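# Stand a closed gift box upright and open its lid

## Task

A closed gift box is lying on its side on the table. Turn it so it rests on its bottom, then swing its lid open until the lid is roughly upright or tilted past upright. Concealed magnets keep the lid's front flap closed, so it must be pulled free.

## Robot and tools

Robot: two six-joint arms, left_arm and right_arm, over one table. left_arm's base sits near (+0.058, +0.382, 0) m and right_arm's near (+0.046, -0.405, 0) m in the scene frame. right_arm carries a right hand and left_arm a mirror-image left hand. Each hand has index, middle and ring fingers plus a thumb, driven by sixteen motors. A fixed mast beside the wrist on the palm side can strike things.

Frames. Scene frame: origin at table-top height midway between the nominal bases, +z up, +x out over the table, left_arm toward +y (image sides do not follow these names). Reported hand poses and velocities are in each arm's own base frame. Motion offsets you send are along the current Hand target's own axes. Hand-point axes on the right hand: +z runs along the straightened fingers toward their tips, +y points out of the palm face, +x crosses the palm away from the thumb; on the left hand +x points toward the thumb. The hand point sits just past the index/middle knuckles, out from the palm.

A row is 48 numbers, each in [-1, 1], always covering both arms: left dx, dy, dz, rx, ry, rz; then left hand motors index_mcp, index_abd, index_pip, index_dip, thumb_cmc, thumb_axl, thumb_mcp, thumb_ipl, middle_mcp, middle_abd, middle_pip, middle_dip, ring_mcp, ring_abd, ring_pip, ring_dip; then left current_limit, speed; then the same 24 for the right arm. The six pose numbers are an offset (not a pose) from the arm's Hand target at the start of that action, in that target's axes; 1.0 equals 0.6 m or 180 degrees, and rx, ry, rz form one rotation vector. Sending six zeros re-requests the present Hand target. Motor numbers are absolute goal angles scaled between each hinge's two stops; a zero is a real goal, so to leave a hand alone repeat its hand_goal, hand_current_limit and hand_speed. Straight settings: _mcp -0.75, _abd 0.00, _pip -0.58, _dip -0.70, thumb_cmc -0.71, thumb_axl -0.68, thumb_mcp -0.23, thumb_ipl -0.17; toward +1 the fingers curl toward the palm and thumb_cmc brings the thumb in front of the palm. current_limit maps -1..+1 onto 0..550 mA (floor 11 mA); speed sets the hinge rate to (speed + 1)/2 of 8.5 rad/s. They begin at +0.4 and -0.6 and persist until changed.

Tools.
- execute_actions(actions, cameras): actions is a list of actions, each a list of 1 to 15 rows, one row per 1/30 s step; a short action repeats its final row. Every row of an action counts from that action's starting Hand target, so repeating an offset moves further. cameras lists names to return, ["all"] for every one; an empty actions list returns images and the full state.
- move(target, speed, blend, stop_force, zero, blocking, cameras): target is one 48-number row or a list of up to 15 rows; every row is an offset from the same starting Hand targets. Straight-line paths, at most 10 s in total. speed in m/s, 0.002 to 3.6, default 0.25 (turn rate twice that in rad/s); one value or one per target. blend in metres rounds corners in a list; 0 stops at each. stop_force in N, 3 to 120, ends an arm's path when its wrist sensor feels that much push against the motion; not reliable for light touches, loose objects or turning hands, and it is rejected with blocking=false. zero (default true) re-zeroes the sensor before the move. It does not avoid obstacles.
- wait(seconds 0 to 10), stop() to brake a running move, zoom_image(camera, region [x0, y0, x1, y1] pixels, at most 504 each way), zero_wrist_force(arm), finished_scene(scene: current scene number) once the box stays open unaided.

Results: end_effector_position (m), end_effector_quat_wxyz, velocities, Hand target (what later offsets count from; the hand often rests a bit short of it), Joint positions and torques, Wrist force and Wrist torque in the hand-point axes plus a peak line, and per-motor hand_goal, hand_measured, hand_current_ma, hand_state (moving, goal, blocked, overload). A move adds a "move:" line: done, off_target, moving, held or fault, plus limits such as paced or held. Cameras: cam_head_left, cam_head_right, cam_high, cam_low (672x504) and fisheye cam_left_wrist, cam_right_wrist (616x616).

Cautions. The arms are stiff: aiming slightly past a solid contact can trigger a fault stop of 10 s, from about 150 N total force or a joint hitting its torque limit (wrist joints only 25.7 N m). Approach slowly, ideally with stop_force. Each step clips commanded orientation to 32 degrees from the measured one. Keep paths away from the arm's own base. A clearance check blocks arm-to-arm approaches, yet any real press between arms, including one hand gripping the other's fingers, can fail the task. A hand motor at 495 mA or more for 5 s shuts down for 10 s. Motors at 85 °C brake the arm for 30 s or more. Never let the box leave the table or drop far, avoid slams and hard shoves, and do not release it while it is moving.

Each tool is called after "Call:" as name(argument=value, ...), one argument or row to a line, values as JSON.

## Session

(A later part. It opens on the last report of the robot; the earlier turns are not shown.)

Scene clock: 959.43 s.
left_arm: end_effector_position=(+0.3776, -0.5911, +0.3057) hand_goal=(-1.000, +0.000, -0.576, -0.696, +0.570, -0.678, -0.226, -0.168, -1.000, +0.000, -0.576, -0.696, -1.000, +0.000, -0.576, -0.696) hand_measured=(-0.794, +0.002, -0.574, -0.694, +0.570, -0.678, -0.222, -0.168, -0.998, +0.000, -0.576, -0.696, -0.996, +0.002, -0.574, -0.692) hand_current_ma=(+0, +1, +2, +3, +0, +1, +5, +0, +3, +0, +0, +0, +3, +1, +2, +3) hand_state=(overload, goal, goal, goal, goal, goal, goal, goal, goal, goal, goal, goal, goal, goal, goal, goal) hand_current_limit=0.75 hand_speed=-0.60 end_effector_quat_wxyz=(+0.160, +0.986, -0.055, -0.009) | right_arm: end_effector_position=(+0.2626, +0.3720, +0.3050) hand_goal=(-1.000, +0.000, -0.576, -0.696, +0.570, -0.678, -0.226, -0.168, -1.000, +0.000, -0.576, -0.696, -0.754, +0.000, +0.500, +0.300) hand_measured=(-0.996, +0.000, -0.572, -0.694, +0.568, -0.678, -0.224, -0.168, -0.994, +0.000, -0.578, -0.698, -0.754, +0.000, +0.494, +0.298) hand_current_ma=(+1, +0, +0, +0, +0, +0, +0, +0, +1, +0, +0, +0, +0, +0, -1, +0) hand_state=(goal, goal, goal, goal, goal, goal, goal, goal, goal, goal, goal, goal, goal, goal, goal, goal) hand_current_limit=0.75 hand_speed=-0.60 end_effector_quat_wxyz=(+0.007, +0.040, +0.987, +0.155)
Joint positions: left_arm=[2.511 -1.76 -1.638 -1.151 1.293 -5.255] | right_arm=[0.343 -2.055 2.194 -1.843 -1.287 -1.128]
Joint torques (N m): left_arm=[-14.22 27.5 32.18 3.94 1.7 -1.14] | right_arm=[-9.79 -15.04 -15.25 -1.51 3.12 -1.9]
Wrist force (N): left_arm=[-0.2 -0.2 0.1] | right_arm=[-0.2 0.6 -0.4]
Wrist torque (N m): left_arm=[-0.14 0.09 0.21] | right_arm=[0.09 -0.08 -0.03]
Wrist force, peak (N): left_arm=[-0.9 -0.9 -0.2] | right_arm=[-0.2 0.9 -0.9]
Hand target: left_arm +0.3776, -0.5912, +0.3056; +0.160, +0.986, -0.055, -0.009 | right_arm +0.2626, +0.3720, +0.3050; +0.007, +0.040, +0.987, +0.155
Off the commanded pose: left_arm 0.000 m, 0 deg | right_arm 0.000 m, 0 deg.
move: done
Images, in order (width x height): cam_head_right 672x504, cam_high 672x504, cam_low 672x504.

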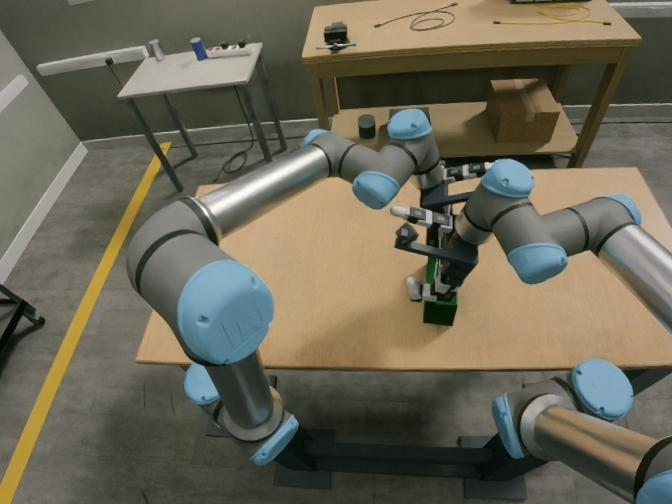

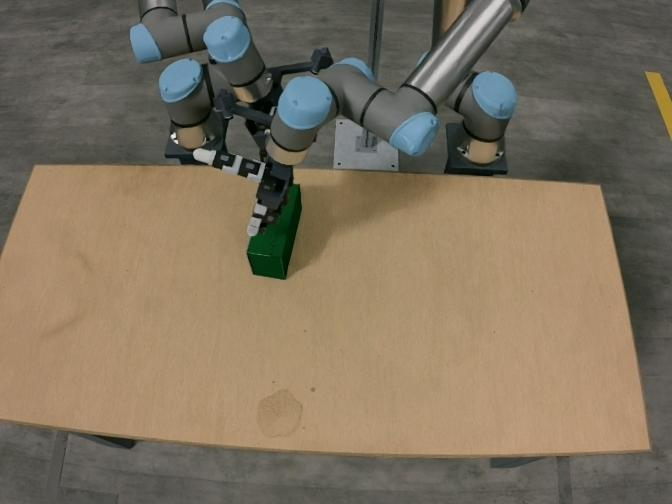

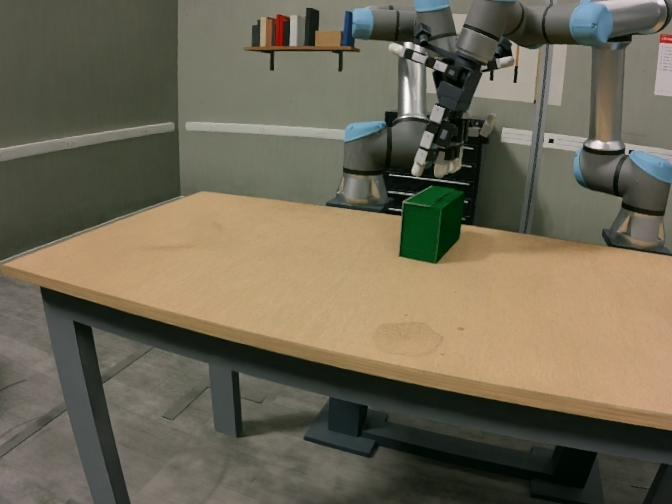

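Call:
move(
  target=[0,-0.0172,0.053,0,0,0,-1,0,-0.576,-0.696,0.571,-0.678,-0.226,-0.168,-1,0,-0.576,-0.696,-1,0,-0.576,-0.696,0.75,-0.6,0,-0.0172,0.053,0,0,0,-1,0,-0.576,-0.696,0.571,-0.678,-0.226,-0.168,-1,0,-0.576,-0.696,-0.754,0,0.5,0.3,0.75,-0.6],
  speed=0.15,
  stop_force=4,
  cameras=["cam_high","cam_low","cam_head_right","cam_head_left","cam_right_wrist","cam_left_wrist"],
)

Call:
zoom_image(
  camera="cam_low",
  region=[380, 120, 500, 220],
)

Call:
zoom_image(
  camera="cam_right_wrist",
  region=[160, 100, 460, 400],
)

Call:
zoom_image(
  camera="cam_left_wrist",
  region=[160, 100, 460, 400],
)

Scene clock: 971.07 s.
left_arm: end_effector_position=(+0.3776, -0.5915, +0.2722) hand_goal=(-1.000, +0.000, -0.576, -0.696, +0.570, -0.678, -0.226, -0.168, -1.000, +0.000, -0.576, -0.696, -1.000, +0.000, -0.576, -0.696) hand_measured=(-0.794, +0.002, -0.574, -0.694, +0.570, -0.678, -0.222, -0.168, -0.998, +0.000, -0.576, -0.696, -0.996, +0.002, -0.574, -0.692) hand_current_ma=(+0, +1, +2, +3, +0, +1, +5, +0, +3, +0, +0, +0, +3, +1, +2, +3) hand_state=(overload, goal, goal, goal, goal, goal, goal, goal, goal, goal, goal, goal, goal, goal, goal, goal) hand_current_limit=0.75 hand_speed=-0.60 end_effector_quat_wxyz=(+0.160, +0.986, -0.055, -0.009) | right_arm: end_effector_position=(+0.2626, +0.3720, +0.2716) hand_goal=(-1.000, +0.000, -0.576, -0.696, +0.570, -0.678, -0.226, -0.168, -1.000, +0.000, -0.576, -0.696, -0.754, +0.000, +0.500, +0.300) hand_measured=(-0.996, +0.000, -0.572, -0.694, +0.568, -0.678, -0.224, -0.168, -0.994, +0.000, -0.578, -0.698, -0.754, +0.000, +0.494, +0.298) hand_current_ma=(+1, +0, +0, +0, +0, +0, +0, +0, +1, +0, +0, +0, +0, +0, -1, +0) hand_state=(goal, goal, goal, goal, goal, goal, goal, goal, goal, goal, goal, goal, goal, goal, goal, goal) hand_current_limit=0.75 hand_speed=-0.60 end_effector_quat_wxyz=(+0.007, +0.040, +0.987, +0.155)
Joint positions: left_arm=[2.511 -1.784 -1.698 -1.067 1.293 -5.255] | right_arm=[0.343 -2.037 2.272 -1.939 -1.287 -1.129]
Joint torques (N m): left_arm=[-14.81 27.97 14.92 4.2 -2.33 -1.21] | right_arm=[8.9 6.98 -14.68 -4.49 2.92 2.01]
Wrist force (N): left_arm=[-0.2 -0.5 0.0] | right_arm=[0.0 0.6 -0.6]
Wrist torque (N m): left_arm=[-0.21 0.11 0.23] | right_arm=[0.11 -0.08 -0.06]
Wrist force, peak (N): left_arm=[-0.2 -0.6 0.6] | right_arm=[-0.5 0.9 -1.0]
Hand target: left_arm +0.3776, -0.5915, +0.2722; +0.160, +0.986, -0.055, -0.009 | right_arm +0.2626, +0.3720, +0.2716; +0.007, +0.040, +0.987, +0.155
Off the commanded pose: left_arm 0.000 m, 0 deg | right_arm 0.000 m, 0 deg.
move: done
camera_calibration:
cam_left_wrist: T_world_to_cam=[[-0.698547, 0.660966, -0.274144, 0.707485], [0.46478, 0.710405, 0.528492, 0.0451668], [0.544069, 0.24176, -0.803455, 0.283522], [0, 0, 0, 1]] pos_world=[0.318964, -0.568255, 0.39788]
cam_right_wrist: T_world_to_cam=[[0.808969, 0.566138, 0.158293, -0.42556], [0.403585, -0.730664, 0.550681, -0.036165], [0.42742, -0.3816, -0.819569, 0.375215], [0, 0, 0, 1]] pos_world=[0.198486, 0.357683, 0.394793]

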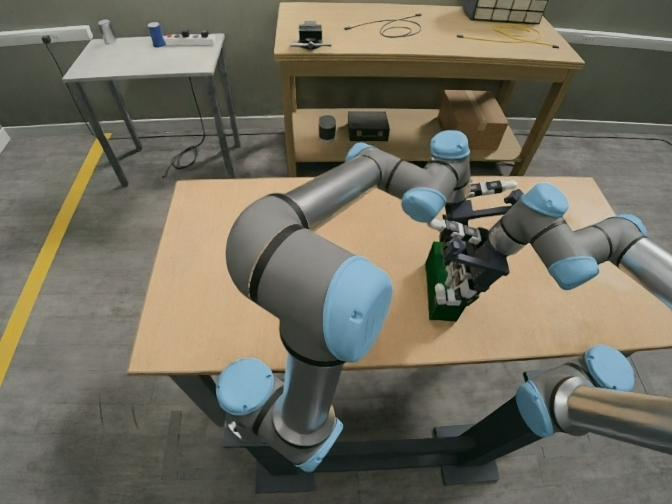

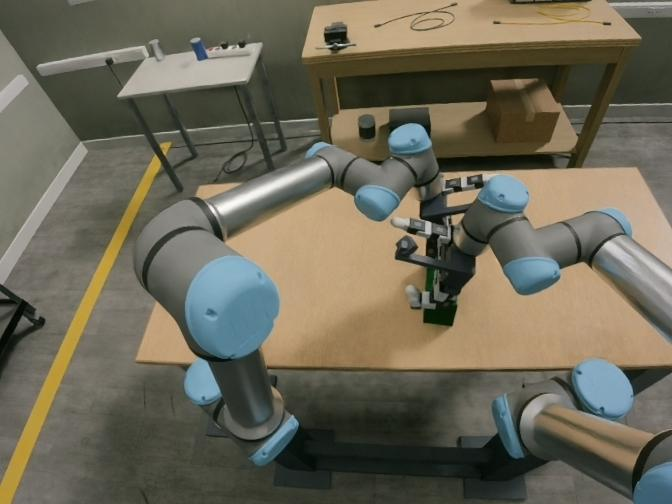

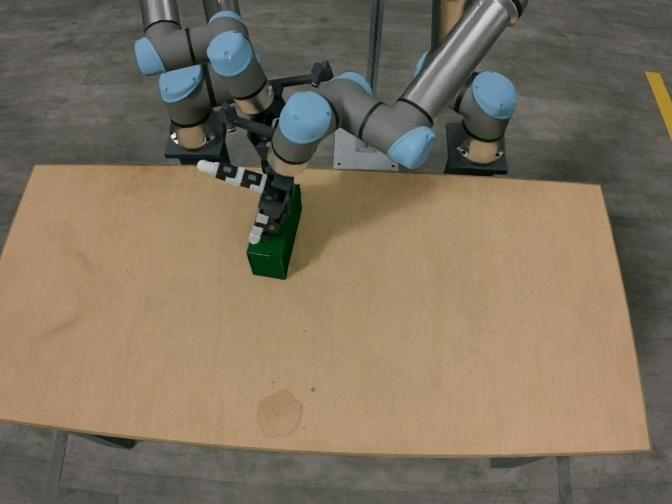

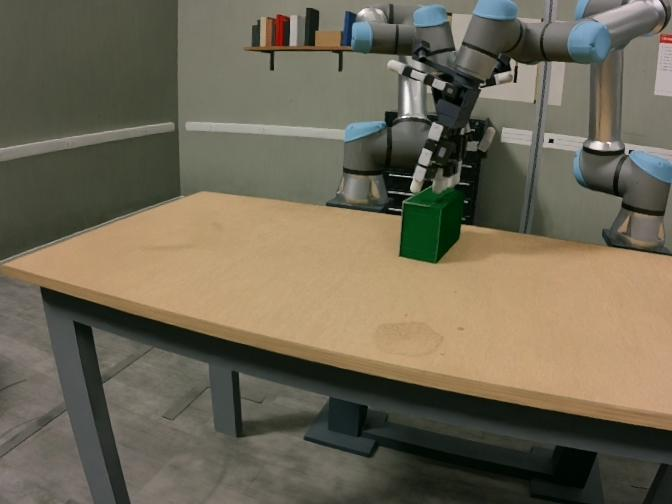

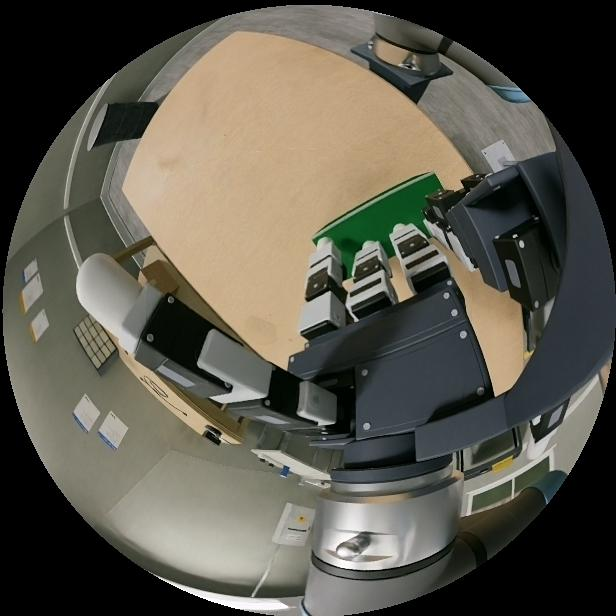

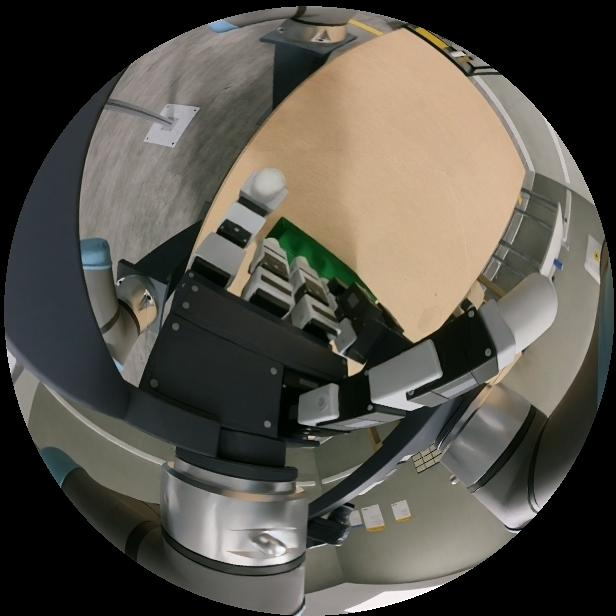

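Scaled by 4.200 from the camera's 672x504 image, which has a finer 960x720 frame.

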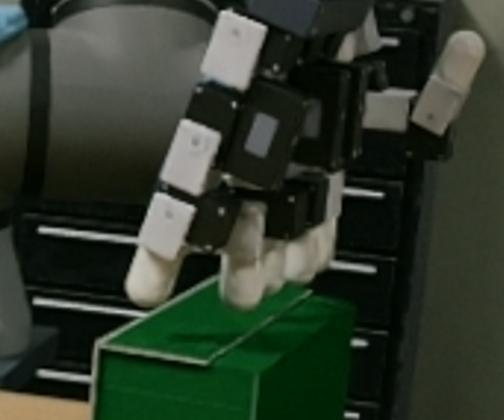

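Scaled by 1.680 from the camera's 616x616 image, which has a finer 880x880 frame.

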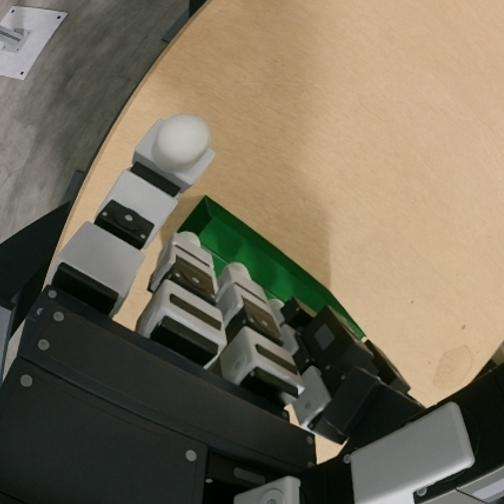

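Scaled by 1.680 from the camera's 616x616 image, which has a finer 880x880 frame.

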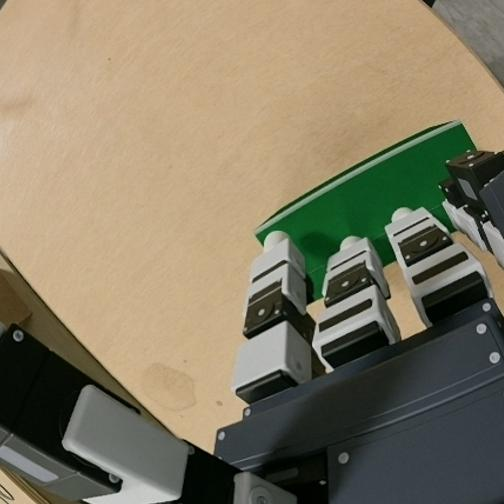

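Call:
move(
  target=[0,-0.0222,-0.0072,0,0,0,-0.754,0,0.5,0.3,0.571,-0.678,-0.226,-0.168,-1,0,-0.576,-0.696,-1,0,-0.576,-0.696,0.75,-0.6,0,0.0206,0.0067,0,0,0,-1,0,-0.576,-0.696,0.571,-0.678,-0.226,-0.168,-1,0,-0.576,-0.696,-0.754,0,0.5,0.3,0.75,-0.6],
  speed=0.1,
)

Call:
move(
  target=[0,-0.0129,0.0396,0,0,0,-0.754,0,0.5,0.3,0.571,-0.678,-0.226,-0.168,-1,0,-0.576,-0.696,-1,0,-0.576,-0.696,0.75,-0.6,0,-0.0129,0.0396,0,0,0,-1,0,-0.576,-0.696,0.571,-0.678,-0.226,-0.168,-1,0,-0.576,-0.696,-0.754,0,0.5,0.3,0.75,-0.6],
  speed=0.03,
  stop_force=3,
  cameras=["cam_low","cam_high","cam_right_wrist"],
)

Call:
zoom_image(
  camera="cam_low",
  region=[380, 120, 500, 220],
)

Call:
zoom_image(
  camera="cam_right_wrist",
  region=[230, 180, 430, 330],
)

Scene clock: 983.13 s.
left_arm: end_effector_position=(+0.3791, -0.5776, +0.2721) hand_goal=(-0.754, +0.000, +0.500, +0.300, +0.570, -0.678, -0.226, -0.168, -1.000, +0.000, -0.576, -0.696, -1.000, +0.000, -0.576, -0.696) hand_measured=(-0.836, +0.002, +0.492, +0.296, +0.570, -0.678, -0.222, -0.168, -0.998, +0.000, -0.576, -0.696, -0.996, +0.002, -0.574, -0.692) hand_current_ma=(+0, +1, -9, -3, +0, +1, +5, +0, +3, +0, +0, +0, +3, +1, +2, +3) hand_state=(overload, goal, goal, goal, goal, goal, goal, goal, goal, goal, goal, goal, goal, goal, goal, goal) hand_current_limit=0.75 hand_speed=-0.60 end_effector_quat_wxyz=(+0.160, +0.986, -0.055, -0.009) | right_arm: end_effector_position=(+0.2637, +0.3849, +0.2716) hand_goal=(-1.000, +0.000, -0.576, -0.696, +0.570, -0.678, -0.226, -0.168, -1.000, +0.000, -0.576, -0.696, -0.754, +0.000, +0.500, +0.300) hand_measured=(-0.996, +0.000, -0.572, -0.694, +0.568, -0.678, -0.224, -0.168, -0.994, +0.000, -0.578, -0.698, -0.754, +0.000, +0.494, +0.298) hand_current_ma=(+1, +0, +0, +0, +0, +0, +0, +0, +1, +0, +0, +0, +0, +0, -1, +0) hand_state=(goal, goal, goal, goal, goal, goal, goal, goal, goal, goal, goal, goal, goal, goal, goal, goal) hand_current_limit=0.75 hand_speed=-0.60 end_effector_quat_wxyz=(+0.007, +0.040, +0.987, +0.155)
Joint positions: left_arm=[2.533 -1.762 -1.724 -1.069 1.29 -5.233] | right_arm=[0.383 -2.003 2.258 -1.97 -1.293 -1.087]
Joint torques (N m): left_arm=[12.66 40.81 14.46 1.78 -2.37 1.44] | right_arm=[8.97 4.87 -30.09 -4.23 -2.13 1.89]
Wrist force (N): left_arm=[0.1 -0.3 0.1] | right_arm=[-0.2 0.2 -0.6]
Wrist torque (N m): left_arm=[-0.18 0.08 0.03] | right_arm=[0.03 -0.04 -0.16]
Wrist force, peak (N): left_arm=[0.2 -0.6 0.3] | right_arm=[-0.4 0.8 -0.7]
Hand target: left_arm +0.3791, -0.5776, +0.2721; +0.160, +0.986, -0.055, -0.009 | right_arm +0.2637, +0.3849, +0.2716; +0.007, +0.040, +0.987, +0.155
Off the commanded pose: left_arm 0.000 m, 0 deg | right_arm 0.000 m, 0 deg.
move: done

Scene clock: 984.87 s.
left_arm: end_effector_position=(+0.3791, -0.5776, +0.2593) hand_goal=(-0.754, +0.000, +0.500, +0.300, +0.570, -0.678, -0.226, -0.168, -1.000, +0.000, -0.576, -0.696, -1.000, +0.000, -0.576, -0.696) hand_measured=(-0.854, +0.002, +0.494, +0.296, +0.570, -0.678, -0.222, -0.168, -0.998, +0.000, -0.576, -0.696, -0.998, +0.002, -0.574, -0.694) hand_current_ma=(+0, +1, -9, -3, +0, +1, +5, +0, +2, +0, +0, +0, +3, +1, +1, +3) hand_state=(overload, goal, goal, goal, goal, goal, goal, goal, goal, goal, goal, goal, goal, goal, goal, goal) hand_current_limit=0.75 hand_speed=-0.60 end_effector_quat_wxyz=(+0.160, +0.986, -0.055, -0.009) | right_arm: end_effector_position=(+0.2636, +0.3849, +0.2603) hand_goal=(-1.000, +0.000, -0.576, -0.696, +0.570, -0.678, -0.226, -0.168, -1.000, +0.000, -0.576, -0.696, -0.754, +0.000, +0.500, +0.300) hand_measured=(-0.996, +0.000, -0.574, -0.694, +0.568, -0.678, -0.224, -0.168, -0.996, +0.000, -0.578, -0.698, -0.756, +0.000, +0.494, +0.298) hand_current_ma=(+0, +0, +0, +0, +0, +0, +0, +0, +1, +0, +0, +0, +0, +0, -1, +0) hand_state=(goal, goal, goal, goal, goal, goal, goal, goal, goal, goal, goal, goal, goal, goal, goal, goal) hand_current_limit=0.75 hand_speed=-0.60 end_effector_quat_wxyz=(+0.007, +0.040, +0.987, +0.155)
Joint positions: left_arm=[2.533 -1.772 -1.746 -1.037 1.29 -5.233] | right_arm=[0.383 -1.994 2.282 -2.003 -1.293 -1.088]
Joint torques (N m): left_arm=[-3.15 38.82 29.23 1.49 1.9 -0.44] | right_arm=[8.45 -16.54 -29.12 -1.16 -1.83 2.06]
Wrist force (N): left_arm=[0.2 0.8 -2.4] | right_arm=[-0.1 1.5 -3.3]
Wrist torque (N m): left_arm=[0.00 -0.04 0.01] | right_arm=[0.26 -0.12 -0.15]
Wrist force, peak (N): left_arm=[-0.5 8.5 -26.7] | right_arm=[0.4 8.0 -20.5]
Hand target: left_arm +0.3791, -0.5776, +0.2593; +0.160, +0.986, -0.055, -0.009 (not the last commanded pose) | right_arm +0.2636, +0.3849, +0.2603; +0.007, +0.040, +0.987, +0.155 (not the last commanded pose)
Off the commanded pose: left_arm 0.012 m, 0 deg | right_arm 0.014 m, 0 deg.
move: contact (left_arm, right_arm)
camera_calibration:
cam_right_wrist: T_world_to_cam=[[0.808956, 0.566199, 0.158139, -0.431845], [0.403735, -0.730624, 0.550623, -0.0209427], [0.427302, -0.381584, -0.819638, 0.370493], [0, 0, 0, 1]] pos_world=[0.199487, 0.370583, 0.383493]
Images, in order (width x height): cam_high 672x504, cam_low 672x504, cam_right_wrist 616x616.

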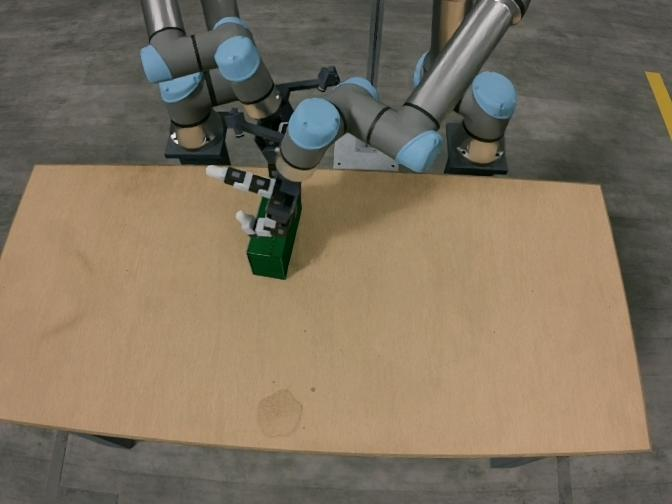

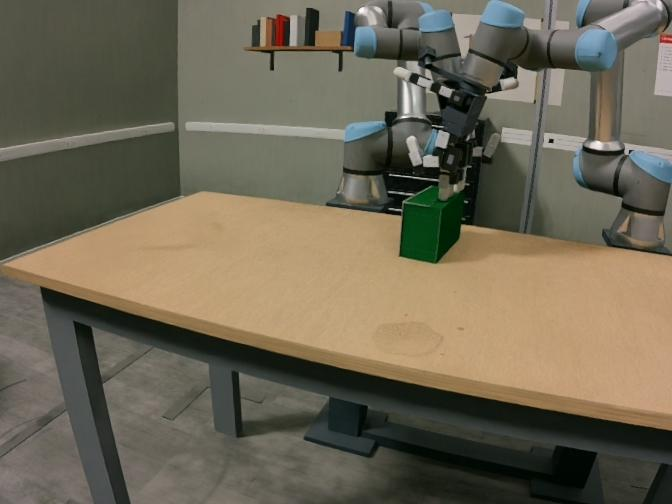

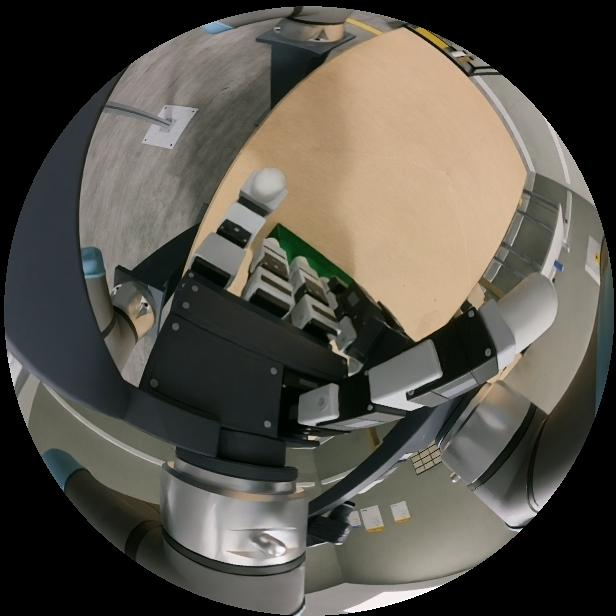

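Scaled by 4.200 from the camera's 672x504 image, which has a finer 960x720 frame.

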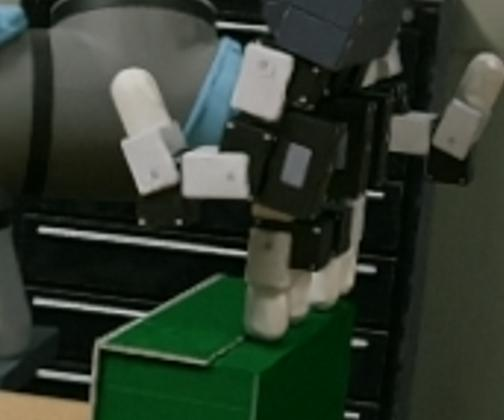

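Scaled by 2.520 from the camera's 616x616 image, which has a finer 880x880 frame.

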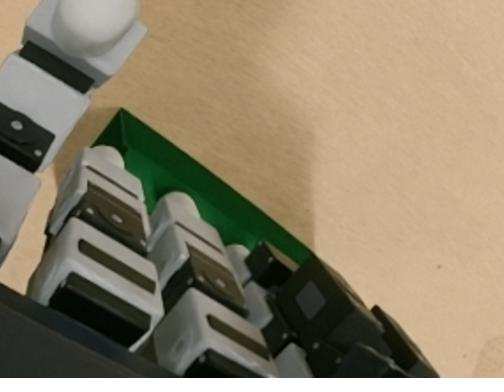

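Call:
move(
  target=[0,0,0,0,0,0,-0.754,0,0.5,0.3,0.571,-0.678,-0.226,-0.168,-1,0,-0.576,-0.696,-1,0,-0.576,-0.696,0.75,-0.6,0,-0.0077,0.0238,0,0,0,-1,0,-0.576,-0.696,0.571,-0.678,-0.226,-0.168,-1,0,-0.576,-0.696,-0.754,0,0.5,0.3,0.75,-0.6],
  speed=0.006,
  stop_force=35,
)

Scene clock: 992.30 s.
left_arm: end_effector_position=(+0.3791, -0.5776, +0.2593) hand_goal=(-0.754, +0.000, +0.500, +0.300, +0.570, -0.678, -0.226, -0.168, -1.000, +0.000, -0.576, -0.696, -1.000, +0.000, -0.576, -0.696) hand_measured=(-0.858, +0.002, +0.494, +0.296, +0.570, -0.678, -0.222, -0.168, -0.998, +0.000, -0.576, -0.696, -0.998, +0.002, -0.574, -0.694) hand_current_ma=(+0, +1, -9, -3, +0, +1, +5, +0, +2, +0, +0, +0, +3, +1, +1, +3) hand_state=(overload, goal, goal, goal, goal, goal, goal, goal, goal, goal, goal, goal, goal, goal, goal, goal) hand_current_limit=0.75 hand_speed=-0.60 end_effector_quat_wxyz=(+0.160, +0.986, -0.055, -0.009) | right_arm: end_effector_position=(+0.2637, +0.3849, +0.2586) hand_goal=(-1.000, +0.000, -0.576, -0.696, +0.570, -0.678, -0.226, -0.168, -1.000, +0.000, -0.576, -0.696, -0.754, +0.000, +0.500, +0.300) hand_measured=(-0.998, +0.006, -0.574, -0.694, +0.568, -0.678, -0.224, -0.168, -0.996, +0.000, -0.578, -0.698, -0.756, +0.000, +0.494, +0.298) hand_current_ma=(+0, +1, +0, +0, +0, +0, +0, +0, +1, +0, +0, +0, +0, +0, -1, +0) hand_state=(goal, goal, goal, goal, goal, goal, goal, goal, goal, goal, goal, goal, goal, goal, goal, goal) hand_current_limit=0.75 hand_speed=-0.60 end_effector_quat_wxyz=(+0.007, +0.040, +0.987, +0.155)
Joint positions: left_arm=[2.533 -1.772 -1.746 -1.037 1.29 -5.233] | right_arm=[0.383 -1.992 2.287 -2.01 -1.293 -1.088]
Joint torques (N m): left_arm=[-3.61 38.59 29.48 2.64 1.58 1.49] | right_arm=[5.87 -2.54 -11.5 4.89 -1.94 1.41]
Wrist force (N): left_arm=[0.1 0.8 -2.0] | right_arm=[0.4 13.5 -35.8]
Wrist torque (N m): left_arm=[0.00 -0.04 0.00] | right_arm=[3.29 -0.85 -0.27]
Wrist force, peak (N): left_arm=[0.0 0.8 -2.6] | right_arm=[0.2 15.2 -41.1]
Hand target: left_arm +0.3791, -0.5776, +0.2593; +0.160, +0.986, -0.055, -0.009 | right_arm +0.2637, +0.3849, +0.2585; +0.007, +0.040, +0.987, +0.155 (not the last commanded pose)
Off the commanded pose: left_arm 0.000 m, 0 deg | right_arm 0.013 m, 0 deg.
move: contact (right_arm)

Call:
move(
  target=[0,0.0317,0.0103,0,0,0,-0.754,0,0.5,0.3,0.571,-0.678,-0.226,-0.168,-1,0,-0.576,-0.696,-1,0,-0.576,-0.696,0.75,-0.6,0,0,0,0,0,0,-1,0,-0.576,-0.696,0.571,-0.678,-0.226,-0.168,-1,0,-0.576,-0.696,-0.754,0,0.5,0.3,0.75,-0.6],
  speed=0.01,
  stop_force=20,
  cameras=["cam_low","cam_high"],
)

Call:
zoom_image(
  camera="cam_low",
  region=[380, 120, 500, 220],
)

Scene clock: 998.60 s.
left_arm: end_effector_position=(+0.3769, -0.5975, +0.2595) hand_goal=(-0.754, +0.000, +0.500, +0.300, +0.570, -0.678, -0.226, -0.168, -1.000, +0.000, -0.576, -0.696, -1.000, +0.000, -0.576, -0.696) hand_measured=(-0.858, +0.002, +0.494, +0.296, +0.570, -0.678, -0.222, -0.168, -1.000, +0.002, -0.602, -0.714, -1.000, +0.002, -0.606, -0.716) hand_current_ma=(+0, +1, -9, -3, +0, +1, +5, +0, +0, +2, -53, -34, +0, +2, -62, -35) hand_state=(overload, goal, goal, goal, goal, goal, goal, goal, goal, goal, blocked, goal, goal, goal, blocked, goal) hand_current_limit=0.75 hand_speed=-0.60 end_effector_quat_wxyz=(+0.160, +0.986, -0.055, -0.009) | right_arm: end_effector_position=(+0.2637, +0.3849, +0.2586) hand_goal=(-1.000, +0.000, -0.576, -0.696, +0.570, -0.678, -0.226, -0.168, -1.000, +0.000, -0.576, -0.696, -0.754, +0.000, +0.500, +0.300) hand_measured=(-0.998, +0.006, -0.574, -0.694, +0.568, -0.678, -0.224, -0.168, -0.996, +0.000, -0.578, -0.698, -0.756, +0.000, +0.494, +0.298) hand_current_ma=(+0, +1, +0, +0, +0, +0, +0, +0, +1, +0, +0, +0, +0, +0, -1, +0) hand_state=(goal, goal, goal, goal, goal, goal, goal, goal, goal, goal, goal, goal, goal, goal, goal, goal) hand_current_limit=0.75 hand_speed=-0.60 end_effector_quat_wxyz=(+0.007, +0.040, +0.987, +0.155)
Joint positions: left_arm=[2.501 -1.804 -1.707 -1.035 1.295 -5.265] | right_arm=[0.383 -1.992 2.287 -2.01 -1.293 -1.088]
Joint torques (N m): left_arm=[-15.94 27.01 30.27 4.65 0.7 -1.36] | right_arm=[6.98 -2.43 -11.49 4.65 -2.18 1.51]
Wrist force (N): left_arm=[-0.2 -3.7 -5.0] | right_arm=[0.3 13.6 -35.9]
Wrist torque (N m): left_arm=[0.69 -0.23 0.37] | right_arm=[3.28 -0.84 -0.26]
Wrist force, peak (N): left_arm=[-0.6 -3.6 -5.1] | right_arm=[-0.1 13.7 -36.2]
Hand target: left_arm +0.3769, -0.5975, +0.2595; +0.160, +0.986, -0.055, -0.009 | right_arm +0.2637, +0.3849, +0.2585; +0.007, +0.040, +0.987, +0.155
Off the commanded pose: left_arm 0.000 m, 0 deg | right_arm 0.000 m, 0 deg.
move: done
Images, in order (width x height): cam_high 672x504, cam_low 672x504.

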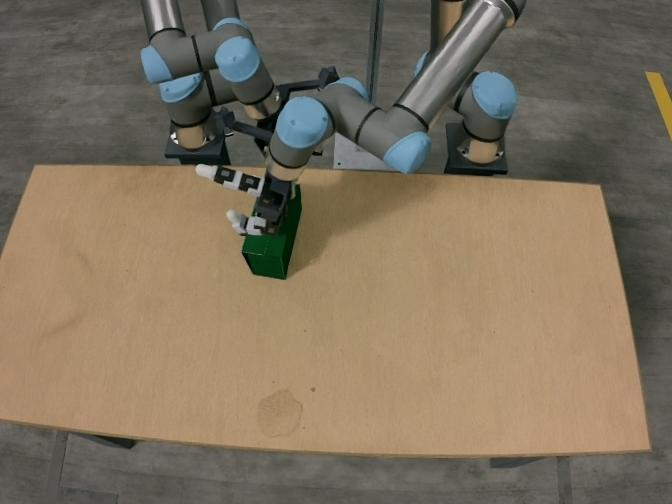

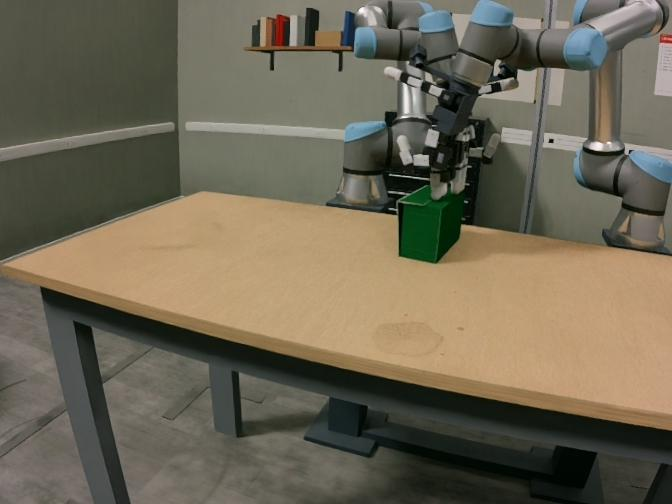

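Scaled by 4.200 from the camera's 672x504 image, which has a finer 960x720 frame.

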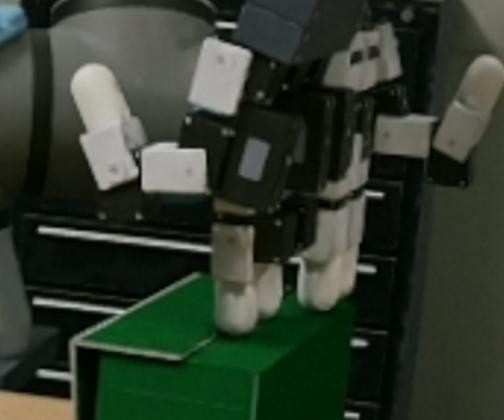

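Call:
move(
  target=[0,0.042,0.0136,0,0,0,-0.754,0,0.5,0.3,0.571,-0.678,-0.226,-0.168,-1,0,-0.576,-0.696,-1,0,-0.576,-0.696,0.75,-0.6,0,0,0,0,0,0,-1,0,-0.576,-0.696,0.571,-0.678,-0.226,-0.168,-1,0,-0.576,-0.696,-0.754,0,0.5,0.3,0.75,-0.6],
  speed=0.02,
  cameras=["cam_low","cam_high"],
)

Call:
zoom_image(
  camera="cam_low",
  region=[360, 120, 520, 260],
)

Call:
zoom_image(
  camera="cam_high",
  region=[180, 140, 360, 300],
)

Scene clock: 1008.70 s.
left_arm: end_effector_position=(+0.3740, -0.6237, +0.2597) hand_goal=(-0.754, +0.000, +0.500, +0.300, +0.570, -0.678, -0.226, -0.168, -1.000, +0.000, -0.576, -0.696, -1.000, +0.000, -0.576, -0.696) hand_measured=(-0.860, +0.002, +0.494, +0.296, +0.570, -0.678, -0.222, -0.168, -1.002, +0.006, -0.680, -0.766, -1.002, +0.006, -0.684, -0.768) hand_current_ma=(+0, +1, -9, -3, +0, +1, +5, +0, -1, +6, -339, -204, -1, +6, -356, -210) hand_state=(overload, goal, goal, goal, goal, goal, goal, goal, goal, goal, blocked, blocked, goal, goal, blocked, blocked) hand_current_limit=0.75 hand_speed=-0.60 end_effector_quat_wxyz=(+0.160, +0.986, -0.055, -0.009) | right_arm: end_effector_position=(+0.2637, +0.3849, +0.2586) hand_goal=(-1.000, +0.000, -0.576, -0.696, +0.570, -0.678, -0.226, -0.168, -1.000, +0.000, -0.576, -0.696, -0.754, +0.000, +0.500, +0.300) hand_measured=(-0.998, +0.006, -0.574, -0.694, +0.568, -0.678, -0.224, -0.168, -0.996, +0.000, -0.578, -0.698, -0.756, +0.000, +0.494, +0.298) hand_current_ma=(+0, +1, +0, +0, +0, +0, +0, +0, +1, +0, +0, +0, +0, +0, -1, +0) hand_state=(goal, goal, goal, goal, goal, goal, goal, goal, goal, goal, goal, goal, goal, goal, goal, goal) hand_current_limit=0.75 hand_speed=-0.60 end_effector_quat_wxyz=(+0.007, +0.040, +0.987, +0.155)
Joint positions: left_arm=[2.462 -1.847 -1.654 -1.034 1.302 -5.305] | right_arm=[0.383 -1.992 2.287 -2.01 -1.293 -1.088]
Joint torques (N m): left_arm=[-20.99 14.86 21.46 1.38 -0.26 -1.1] | right_arm=[7.73 -3.52 -10.56 4.83 -1.64 1.28]
Wrist force (N): left_arm=[-0.6 -5.6 -28.2] | right_arm=[0.2 13.6 -35.9]
Wrist torque (N m): left_arm=[3.89 -1.34 0.36] | right_arm=[3.32 -0.83 -0.29]
Wrist force, peak (N): left_arm=[-0.5 -5.4 -28.3] | right_arm=[0.1 13.4 -36.2]
Hand target: left_arm +0.3740, -0.6238, +0.2597; +0.160, +0.986, -0.055, -0.009 | right_arm +0.2637, +0.3849, +0.2585; +0.007, +0.040, +0.987, +0.155
Off the commanded pose: left_arm 0.000 m, 0 deg | right_arm 0.000 m, 0 deg.
move: done
Images, in order (width x height): cam_high 672x504, cam_low 672x504.

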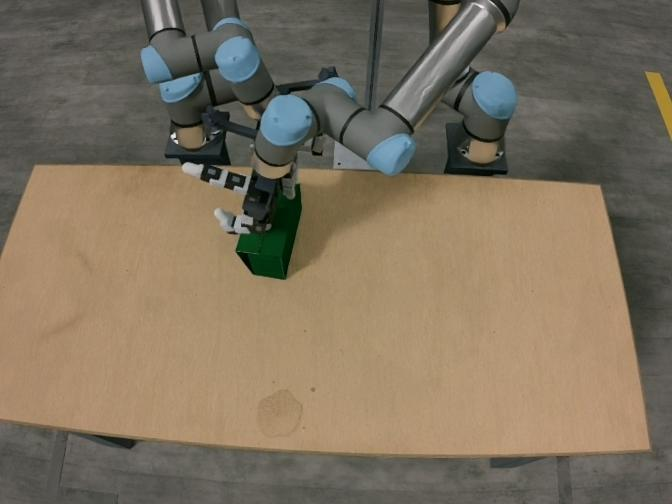

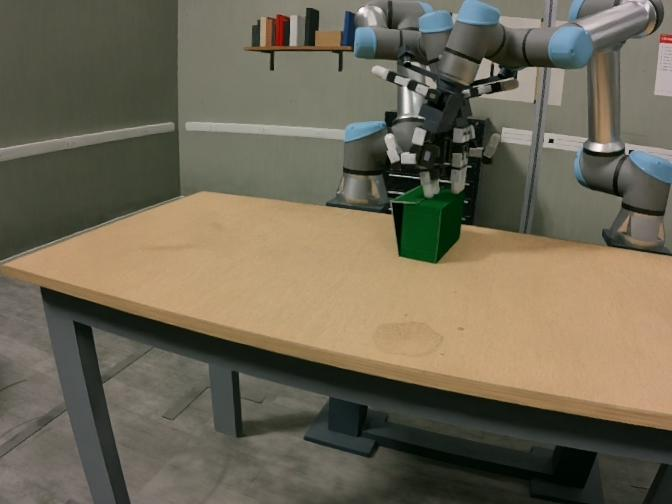

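Scaled by 3.150 from the camera's 672x504 image, which has a finer 960x720 frame.

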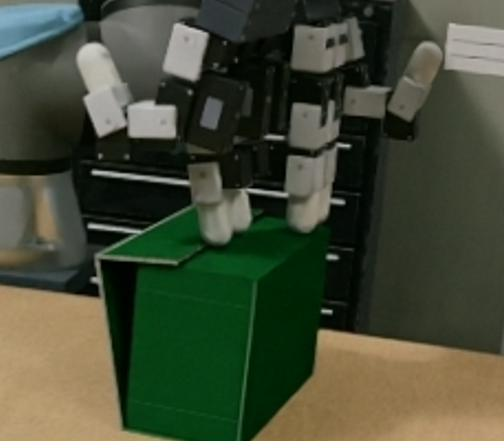

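Scaled by 2.800 from the camera's 672x504 image, which has a finer 960x720 frame.

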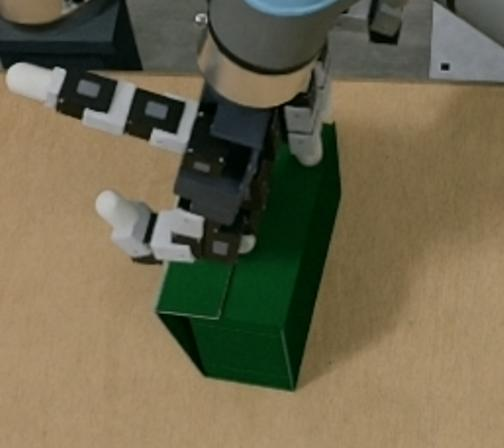

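Call:
move(
  target=[
    [0,0.0031,-0.0095,0,0,0,-0.754,0,0.5,0.3,0.571,-0.678,-0.226,-0.168,-1,0,-0.576,-0.696,-1,0,-0.576,-0.696,0.75,-0.6,0,0,0,0,0,0,-1,0,-0.576,-0.696,0.571,-0.678,-0.226,-0.168,-1,0,-0.576,-0.696,-0.754,0,0.5,0.3,0.75,-0.6],
    [0,0.057,-0.013,0,0,0,-0.754,0,0.5,0.3,0.571,-0.678,-0.226,-0.168,-1,0,-0.576,-0.696,-1,0,-0.576,-0.696,0.75,-0.6,0,0,0,0,0,0,-1,0,-0.576,-0.696,0.571,-0.678,-0.226,-0.168,-1,0,-0.576,-0.696,-0.754,0,0.5,0.3,0.75,-0.6],
  ],
  speed=0.03,
  cameras=["cam_low","cam_high"],
)

Call:
zoom_image(
  camera="cam_low",
  region=[360, 120, 520, 260],
)

Call:
zoom_image(
  camera="cam_high",
  region=[180, 140, 360, 300],
)

Scene clock: 1020.67 s.
left_arm: end_effector_position=(+0.3707, -0.6535, +0.2778) hand_goal=(-0.754, +0.000, +0.500, +0.300, +0.570, -0.678, -0.226, -0.168, -1.000, +0.000, -0.576, -0.696, -1.000, +0.000, -0.576, -0.696) hand_measured=(-0.862, +0.002, +0.494, +0.296, +0.570, -0.678, -0.222, -0.168, -1.000, +0.002, -0.578, -0.700, -1.000, +0.004, -0.578, -0.700) hand_current_ma=(+0, +1, -9, -3, +0, +1, +5, +0, +0, +2, -2, -3, +0, +3, -2, -3) hand_state=(overload, goal, goal, goal, goal, goal, goal, goal, goal, goal, goal, goal, goal, goal, goal, goal) hand_current_limit=0.75 hand_speed=-0.60 end_effector_quat_wxyz=(+0.160, +0.986, -0.055, -0.009) | right_arm: end_effector_position=(+0.2637, +0.3849, +0.2586) hand_goal=(-1.000, +0.000, -0.576, -0.696, +0.570, -0.678, -0.226, -0.168, -1.000, +0.000, -0.576, -0.696, -0.754, +0.000, +0.500, +0.300) hand_measured=(-0.994, +0.006, -0.574, -0.694, +0.568, -0.678, -0.224, -0.168, -0.996, +0.000, -0.578, -0.698, -0.756, +0.000, +0.494, +0.298) hand_current_ma=(+1, +1, +0, +0, +0, +0, +0, +0, +1, +0, +0, +0, +0, +0, -1, +0) hand_state=(goal, goal, goal, goal, goal, goal, goal, goal, goal, goal, goal, goal, goal, goal, goal, goal) hand_current_limit=0.75 hand_speed=-0.60 end_effector_quat_wxyz=(+0.007, +0.040, +0.987, +0.155)
Joint positions: left_arm=[2.42 -1.885 -1.559 -1.081 1.309 -5.348] | right_arm=[0.383 -1.992 2.287 -2.01 -1.293 -1.088]
Joint torques (N m): left_arm=[-13.57 33.71 31.3 1.6 1.66 -1.38] | right_arm=[7.43 -1.34 -8.41 4.93 -2.1 1.7]
Wrist force (N): left_arm=[0.4 -0.3 0.4] | right_arm=[-0.3 14.1 -36.9]
Wrist torque (N m): left_arm=[-0.13 0.04 0.25] | right_arm=[3.35 -0.78 -0.35]
Wrist force, peak (N): left_arm=[-0.6 -5.6 -29.0] | right_arm=[0.0 14.3 -37.6]
Hand target: left_arm +0.3707, -0.6536, +0.2779; +0.160, +0.986, -0.055, -0.009 | right_arm +0.2637, +0.3849, +0.2585; +0.007, +0.040, +0.987, +0.155
Off the commanded pose: left_arm 0.000 m, 0 deg | right_arm 0.000 m, 0 deg.
move: done
Images, in order (width x height): cam_high 672x504, cam_low 672x504.

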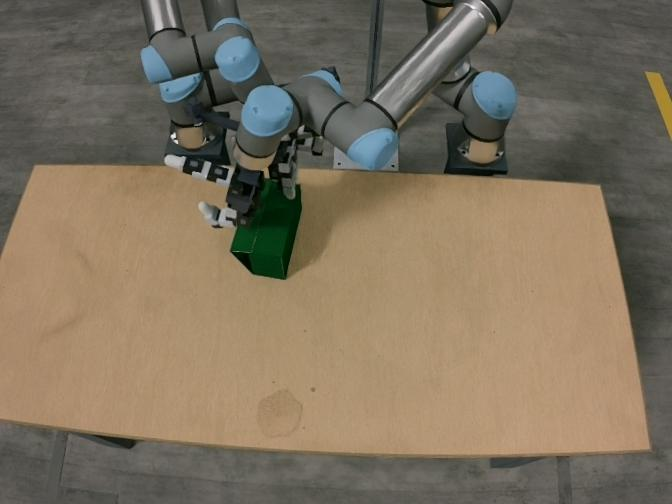

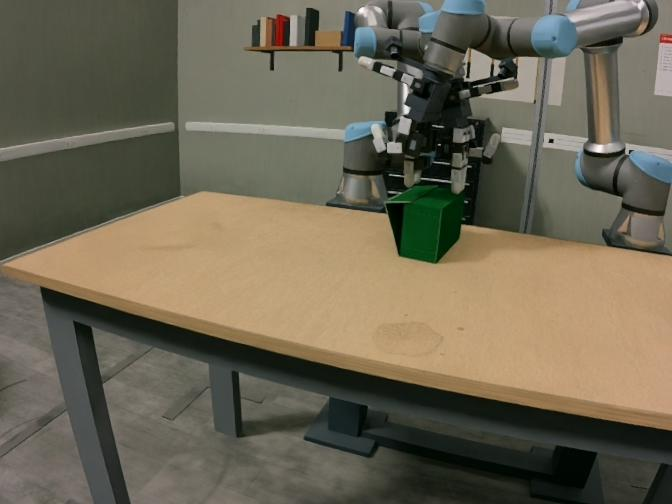

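Scaled by 3.150 from the camera's 672x504 image, which has a finer 960x720 frame.

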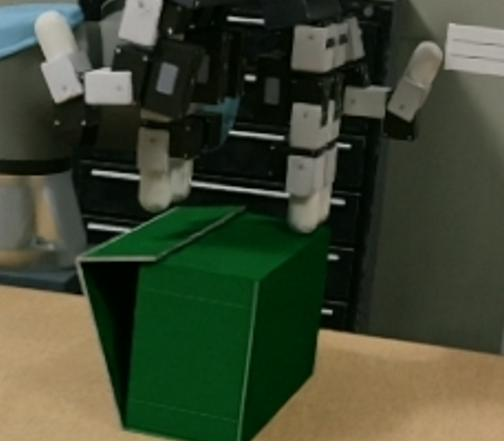

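Scaled by 2.800 from the camera's 672x504 image, which has a finer 960x720 frame.

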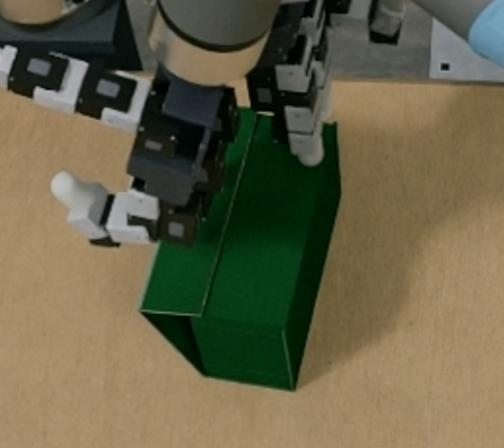

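Call:
move(
  target=[
    [0.0583,-0.0682,-0.0222,0,0,0,-0.754,0,0.5,0.3,0.571,-0.678,-0.226,-0.168,-1,0,-0.576,-0.696,-1,0,-0.576,-0.696,0.75,-0.6,0,0,0,0,0,0,-1,0,-0.576,-0.696,0.571,-0.678,-0.226,-0.168,-1,0,-0.576,-0.696,-0.754,0,0.5,0.3,0.75,-0.6],
    [0.0583,-0.0728,-0.0079,0,0,0,-0.754,0,0.5,0.3,0.571,-0.678,-0.226,-0.168,-1,0,-0.576,-0.696,-1,0,-0.576,-0.696,0.75,-0.6,0,0,0,0,0,0,-1,0,-0.576,-0.696,0.571,-0.678,-0.226,-0.168,-1,0,-0.576,-0.696,-0.754,0,0.5,0.3,0.75,-0.6],
    [0.0583,-0.0222,0.0087,0,0,0,-0.754,0,0.5,0.3,0.571,-0.678,-0.226,-0.168,-1,0,-0.576,-0.696,-1,0,-0.576,-0.696,0.75,-0.6,0,0,0,0,0,0,-1,0,-0.576,-0.696,0.571,-0.678,-0.226,-0.168,-1,0,-0.576,-0.696,-0.754,0,0.5,0.3,0.75,-0.6],
    [0.0583,0.0272,0.0352,0,0,0,-0.754,0,0.5,0.3,0.571,-0.678,-0.226,-0.168,-1,0,-0.576,-0.696,-1,0,-0.576,-0.696,0.75,-0.6,0,0,0,0,0,0,-1,0,-0.576,-0.696,0.571,-0.678,-0.226,-0.168,-1,0,-0.576,-0.696,-0.754,0,0.5,0.3,0.75,-0.6],
  ],
  speed=[0.1,0.05,0.04,0.04],
  blend=[0,0.003,0.005,0],
  cameras=["cam_low","cam_high"],
)

Call:
zoom_image(
  camera="cam_low",
  region=[360, 120, 520, 260],
)

Call:
zoom_image(
  camera="cam_high",
  region=[180, 140, 360, 300],
)

Scene clock: 1047.60 s.
left_arm: end_effector_position=(+0.4030, -0.6794, +0.2630) hand_goal=(-0.754, +0.000, +0.500, +0.300, +0.570, -0.678, -0.226, -0.168, -1.000, +0.000, -0.576, -0.696, -1.000, +0.000, -0.576, -0.696) hand_measured=(-0.868, +0.002, +0.494, +0.296, +0.570, -0.678, -0.222, -0.168, -1.000, +0.002, -0.578, -0.700, -1.000, +0.004, -0.578, -0.700) hand_current_ma=(+0, +1, -9, -3, +0, +1, +5, +0, +0, +2, -2, -3, +0, +2, -2, -3) hand_state=(overload, goal, goal, goal, goal, goal, goal, goal, goal, goal, goal, goal, goal, goal, goal, goal) hand_current_limit=0.75 hand_speed=-0.60 end_effector_quat_wxyz=(+0.160, +0.986, -0.055, -0.009) | right_arm: end_effector_position=(+0.2637, +0.3849, +0.2586) hand_goal=(-1.000, +0.000, -0.576, -0.696, +0.570, -0.678, -0.226, -0.168, -1.000, +0.000, -0.576, -0.696, -0.754, +0.000, +0.500, +0.300) hand_measured=(-0.994, +0.006, -0.574, -0.694, +0.568, -0.678, -0.224, -0.168, -0.996, +0.000, -0.578, -0.698, -0.756, +0.000, +0.494, +0.298) hand_current_ma=(+1, +1, +0, +0, +0, +0, +0, +0, +1, +0, +0, +0, +0, +0, -1, +0) hand_state=(goal, goal, goal, goal, goal, goal, goal, goal, goal, goal, goal, goal, goal, goal, goal, goal) hand_current_limit=0.75 hand_speed=-0.60 end_effector_quat_wxyz=(+0.007, +0.040, +0.987, +0.155)
Joint positions: left_arm=[2.423 -1.987 -1.454 -1.084 1.309 -5.345] | right_arm=[0.383 -1.992 2.287 -2.01 -1.293 -1.088]
Joint torques (N m): left_arm=[-14.33 36.83 31.09 2.42 1.66 -1.28] | right_arm=[7.81 -1.13 -9.33 4.85 -2.13 1.64]
Wrist force (N): left_arm=[0.5 0.0 0.6] | right_arm=[0.3 14.1 -36.8]
Wrist torque (N m): left_arm=[-0.17 0.03 0.23] | right_arm=[3.33 -0.87 -0.30]
Wrist force, peak (N): left_arm=[1.0 -0.7 0.5] | right_arm=[0.1 14.5 -37.6]
Hand target: left_arm +0.4030, -0.6795, +0.2630; +0.160, +0.986, -0.055, -0.009 | right_arm +0.2637, +0.3849, +0.2585; +0.007, +0.040, +0.987, +0.155
Off the commanded pose: left_arm 0.000 m, 0 deg | right_arm 0.000 m, 0 deg.
move: done
Images, in order (width x height): cam_high 672x504, cam_low 672x504.

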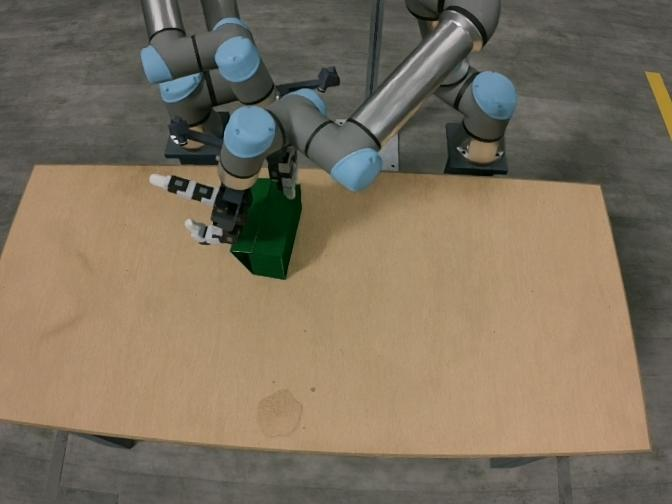

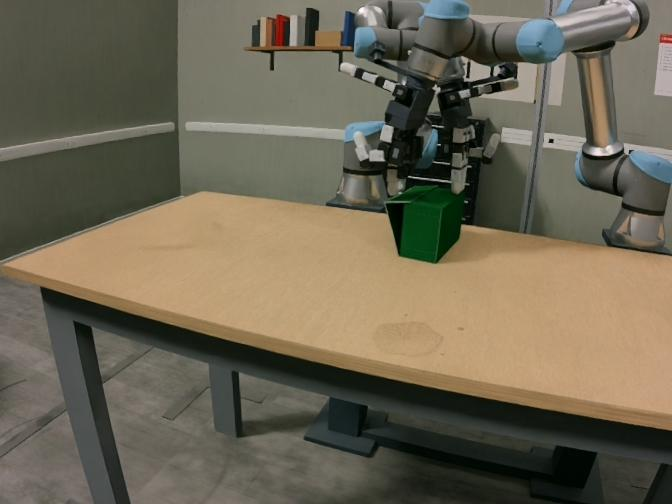

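Scaled by 3.150 from the camera's 672x504 image, which has a finer 960x720 frame.

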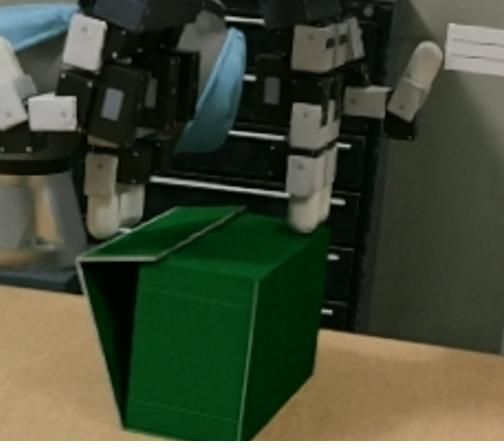

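Scaled by 2.800 from the camera's 672x504 image, which has a finer 960x720 frame.

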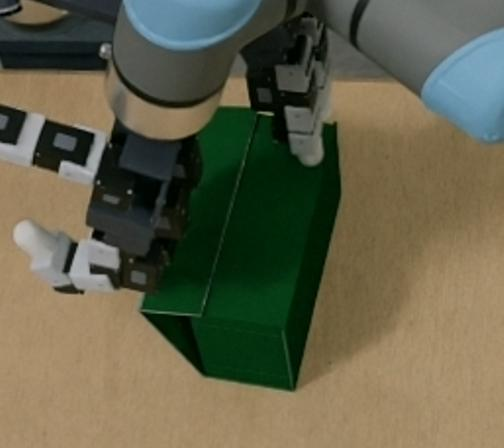

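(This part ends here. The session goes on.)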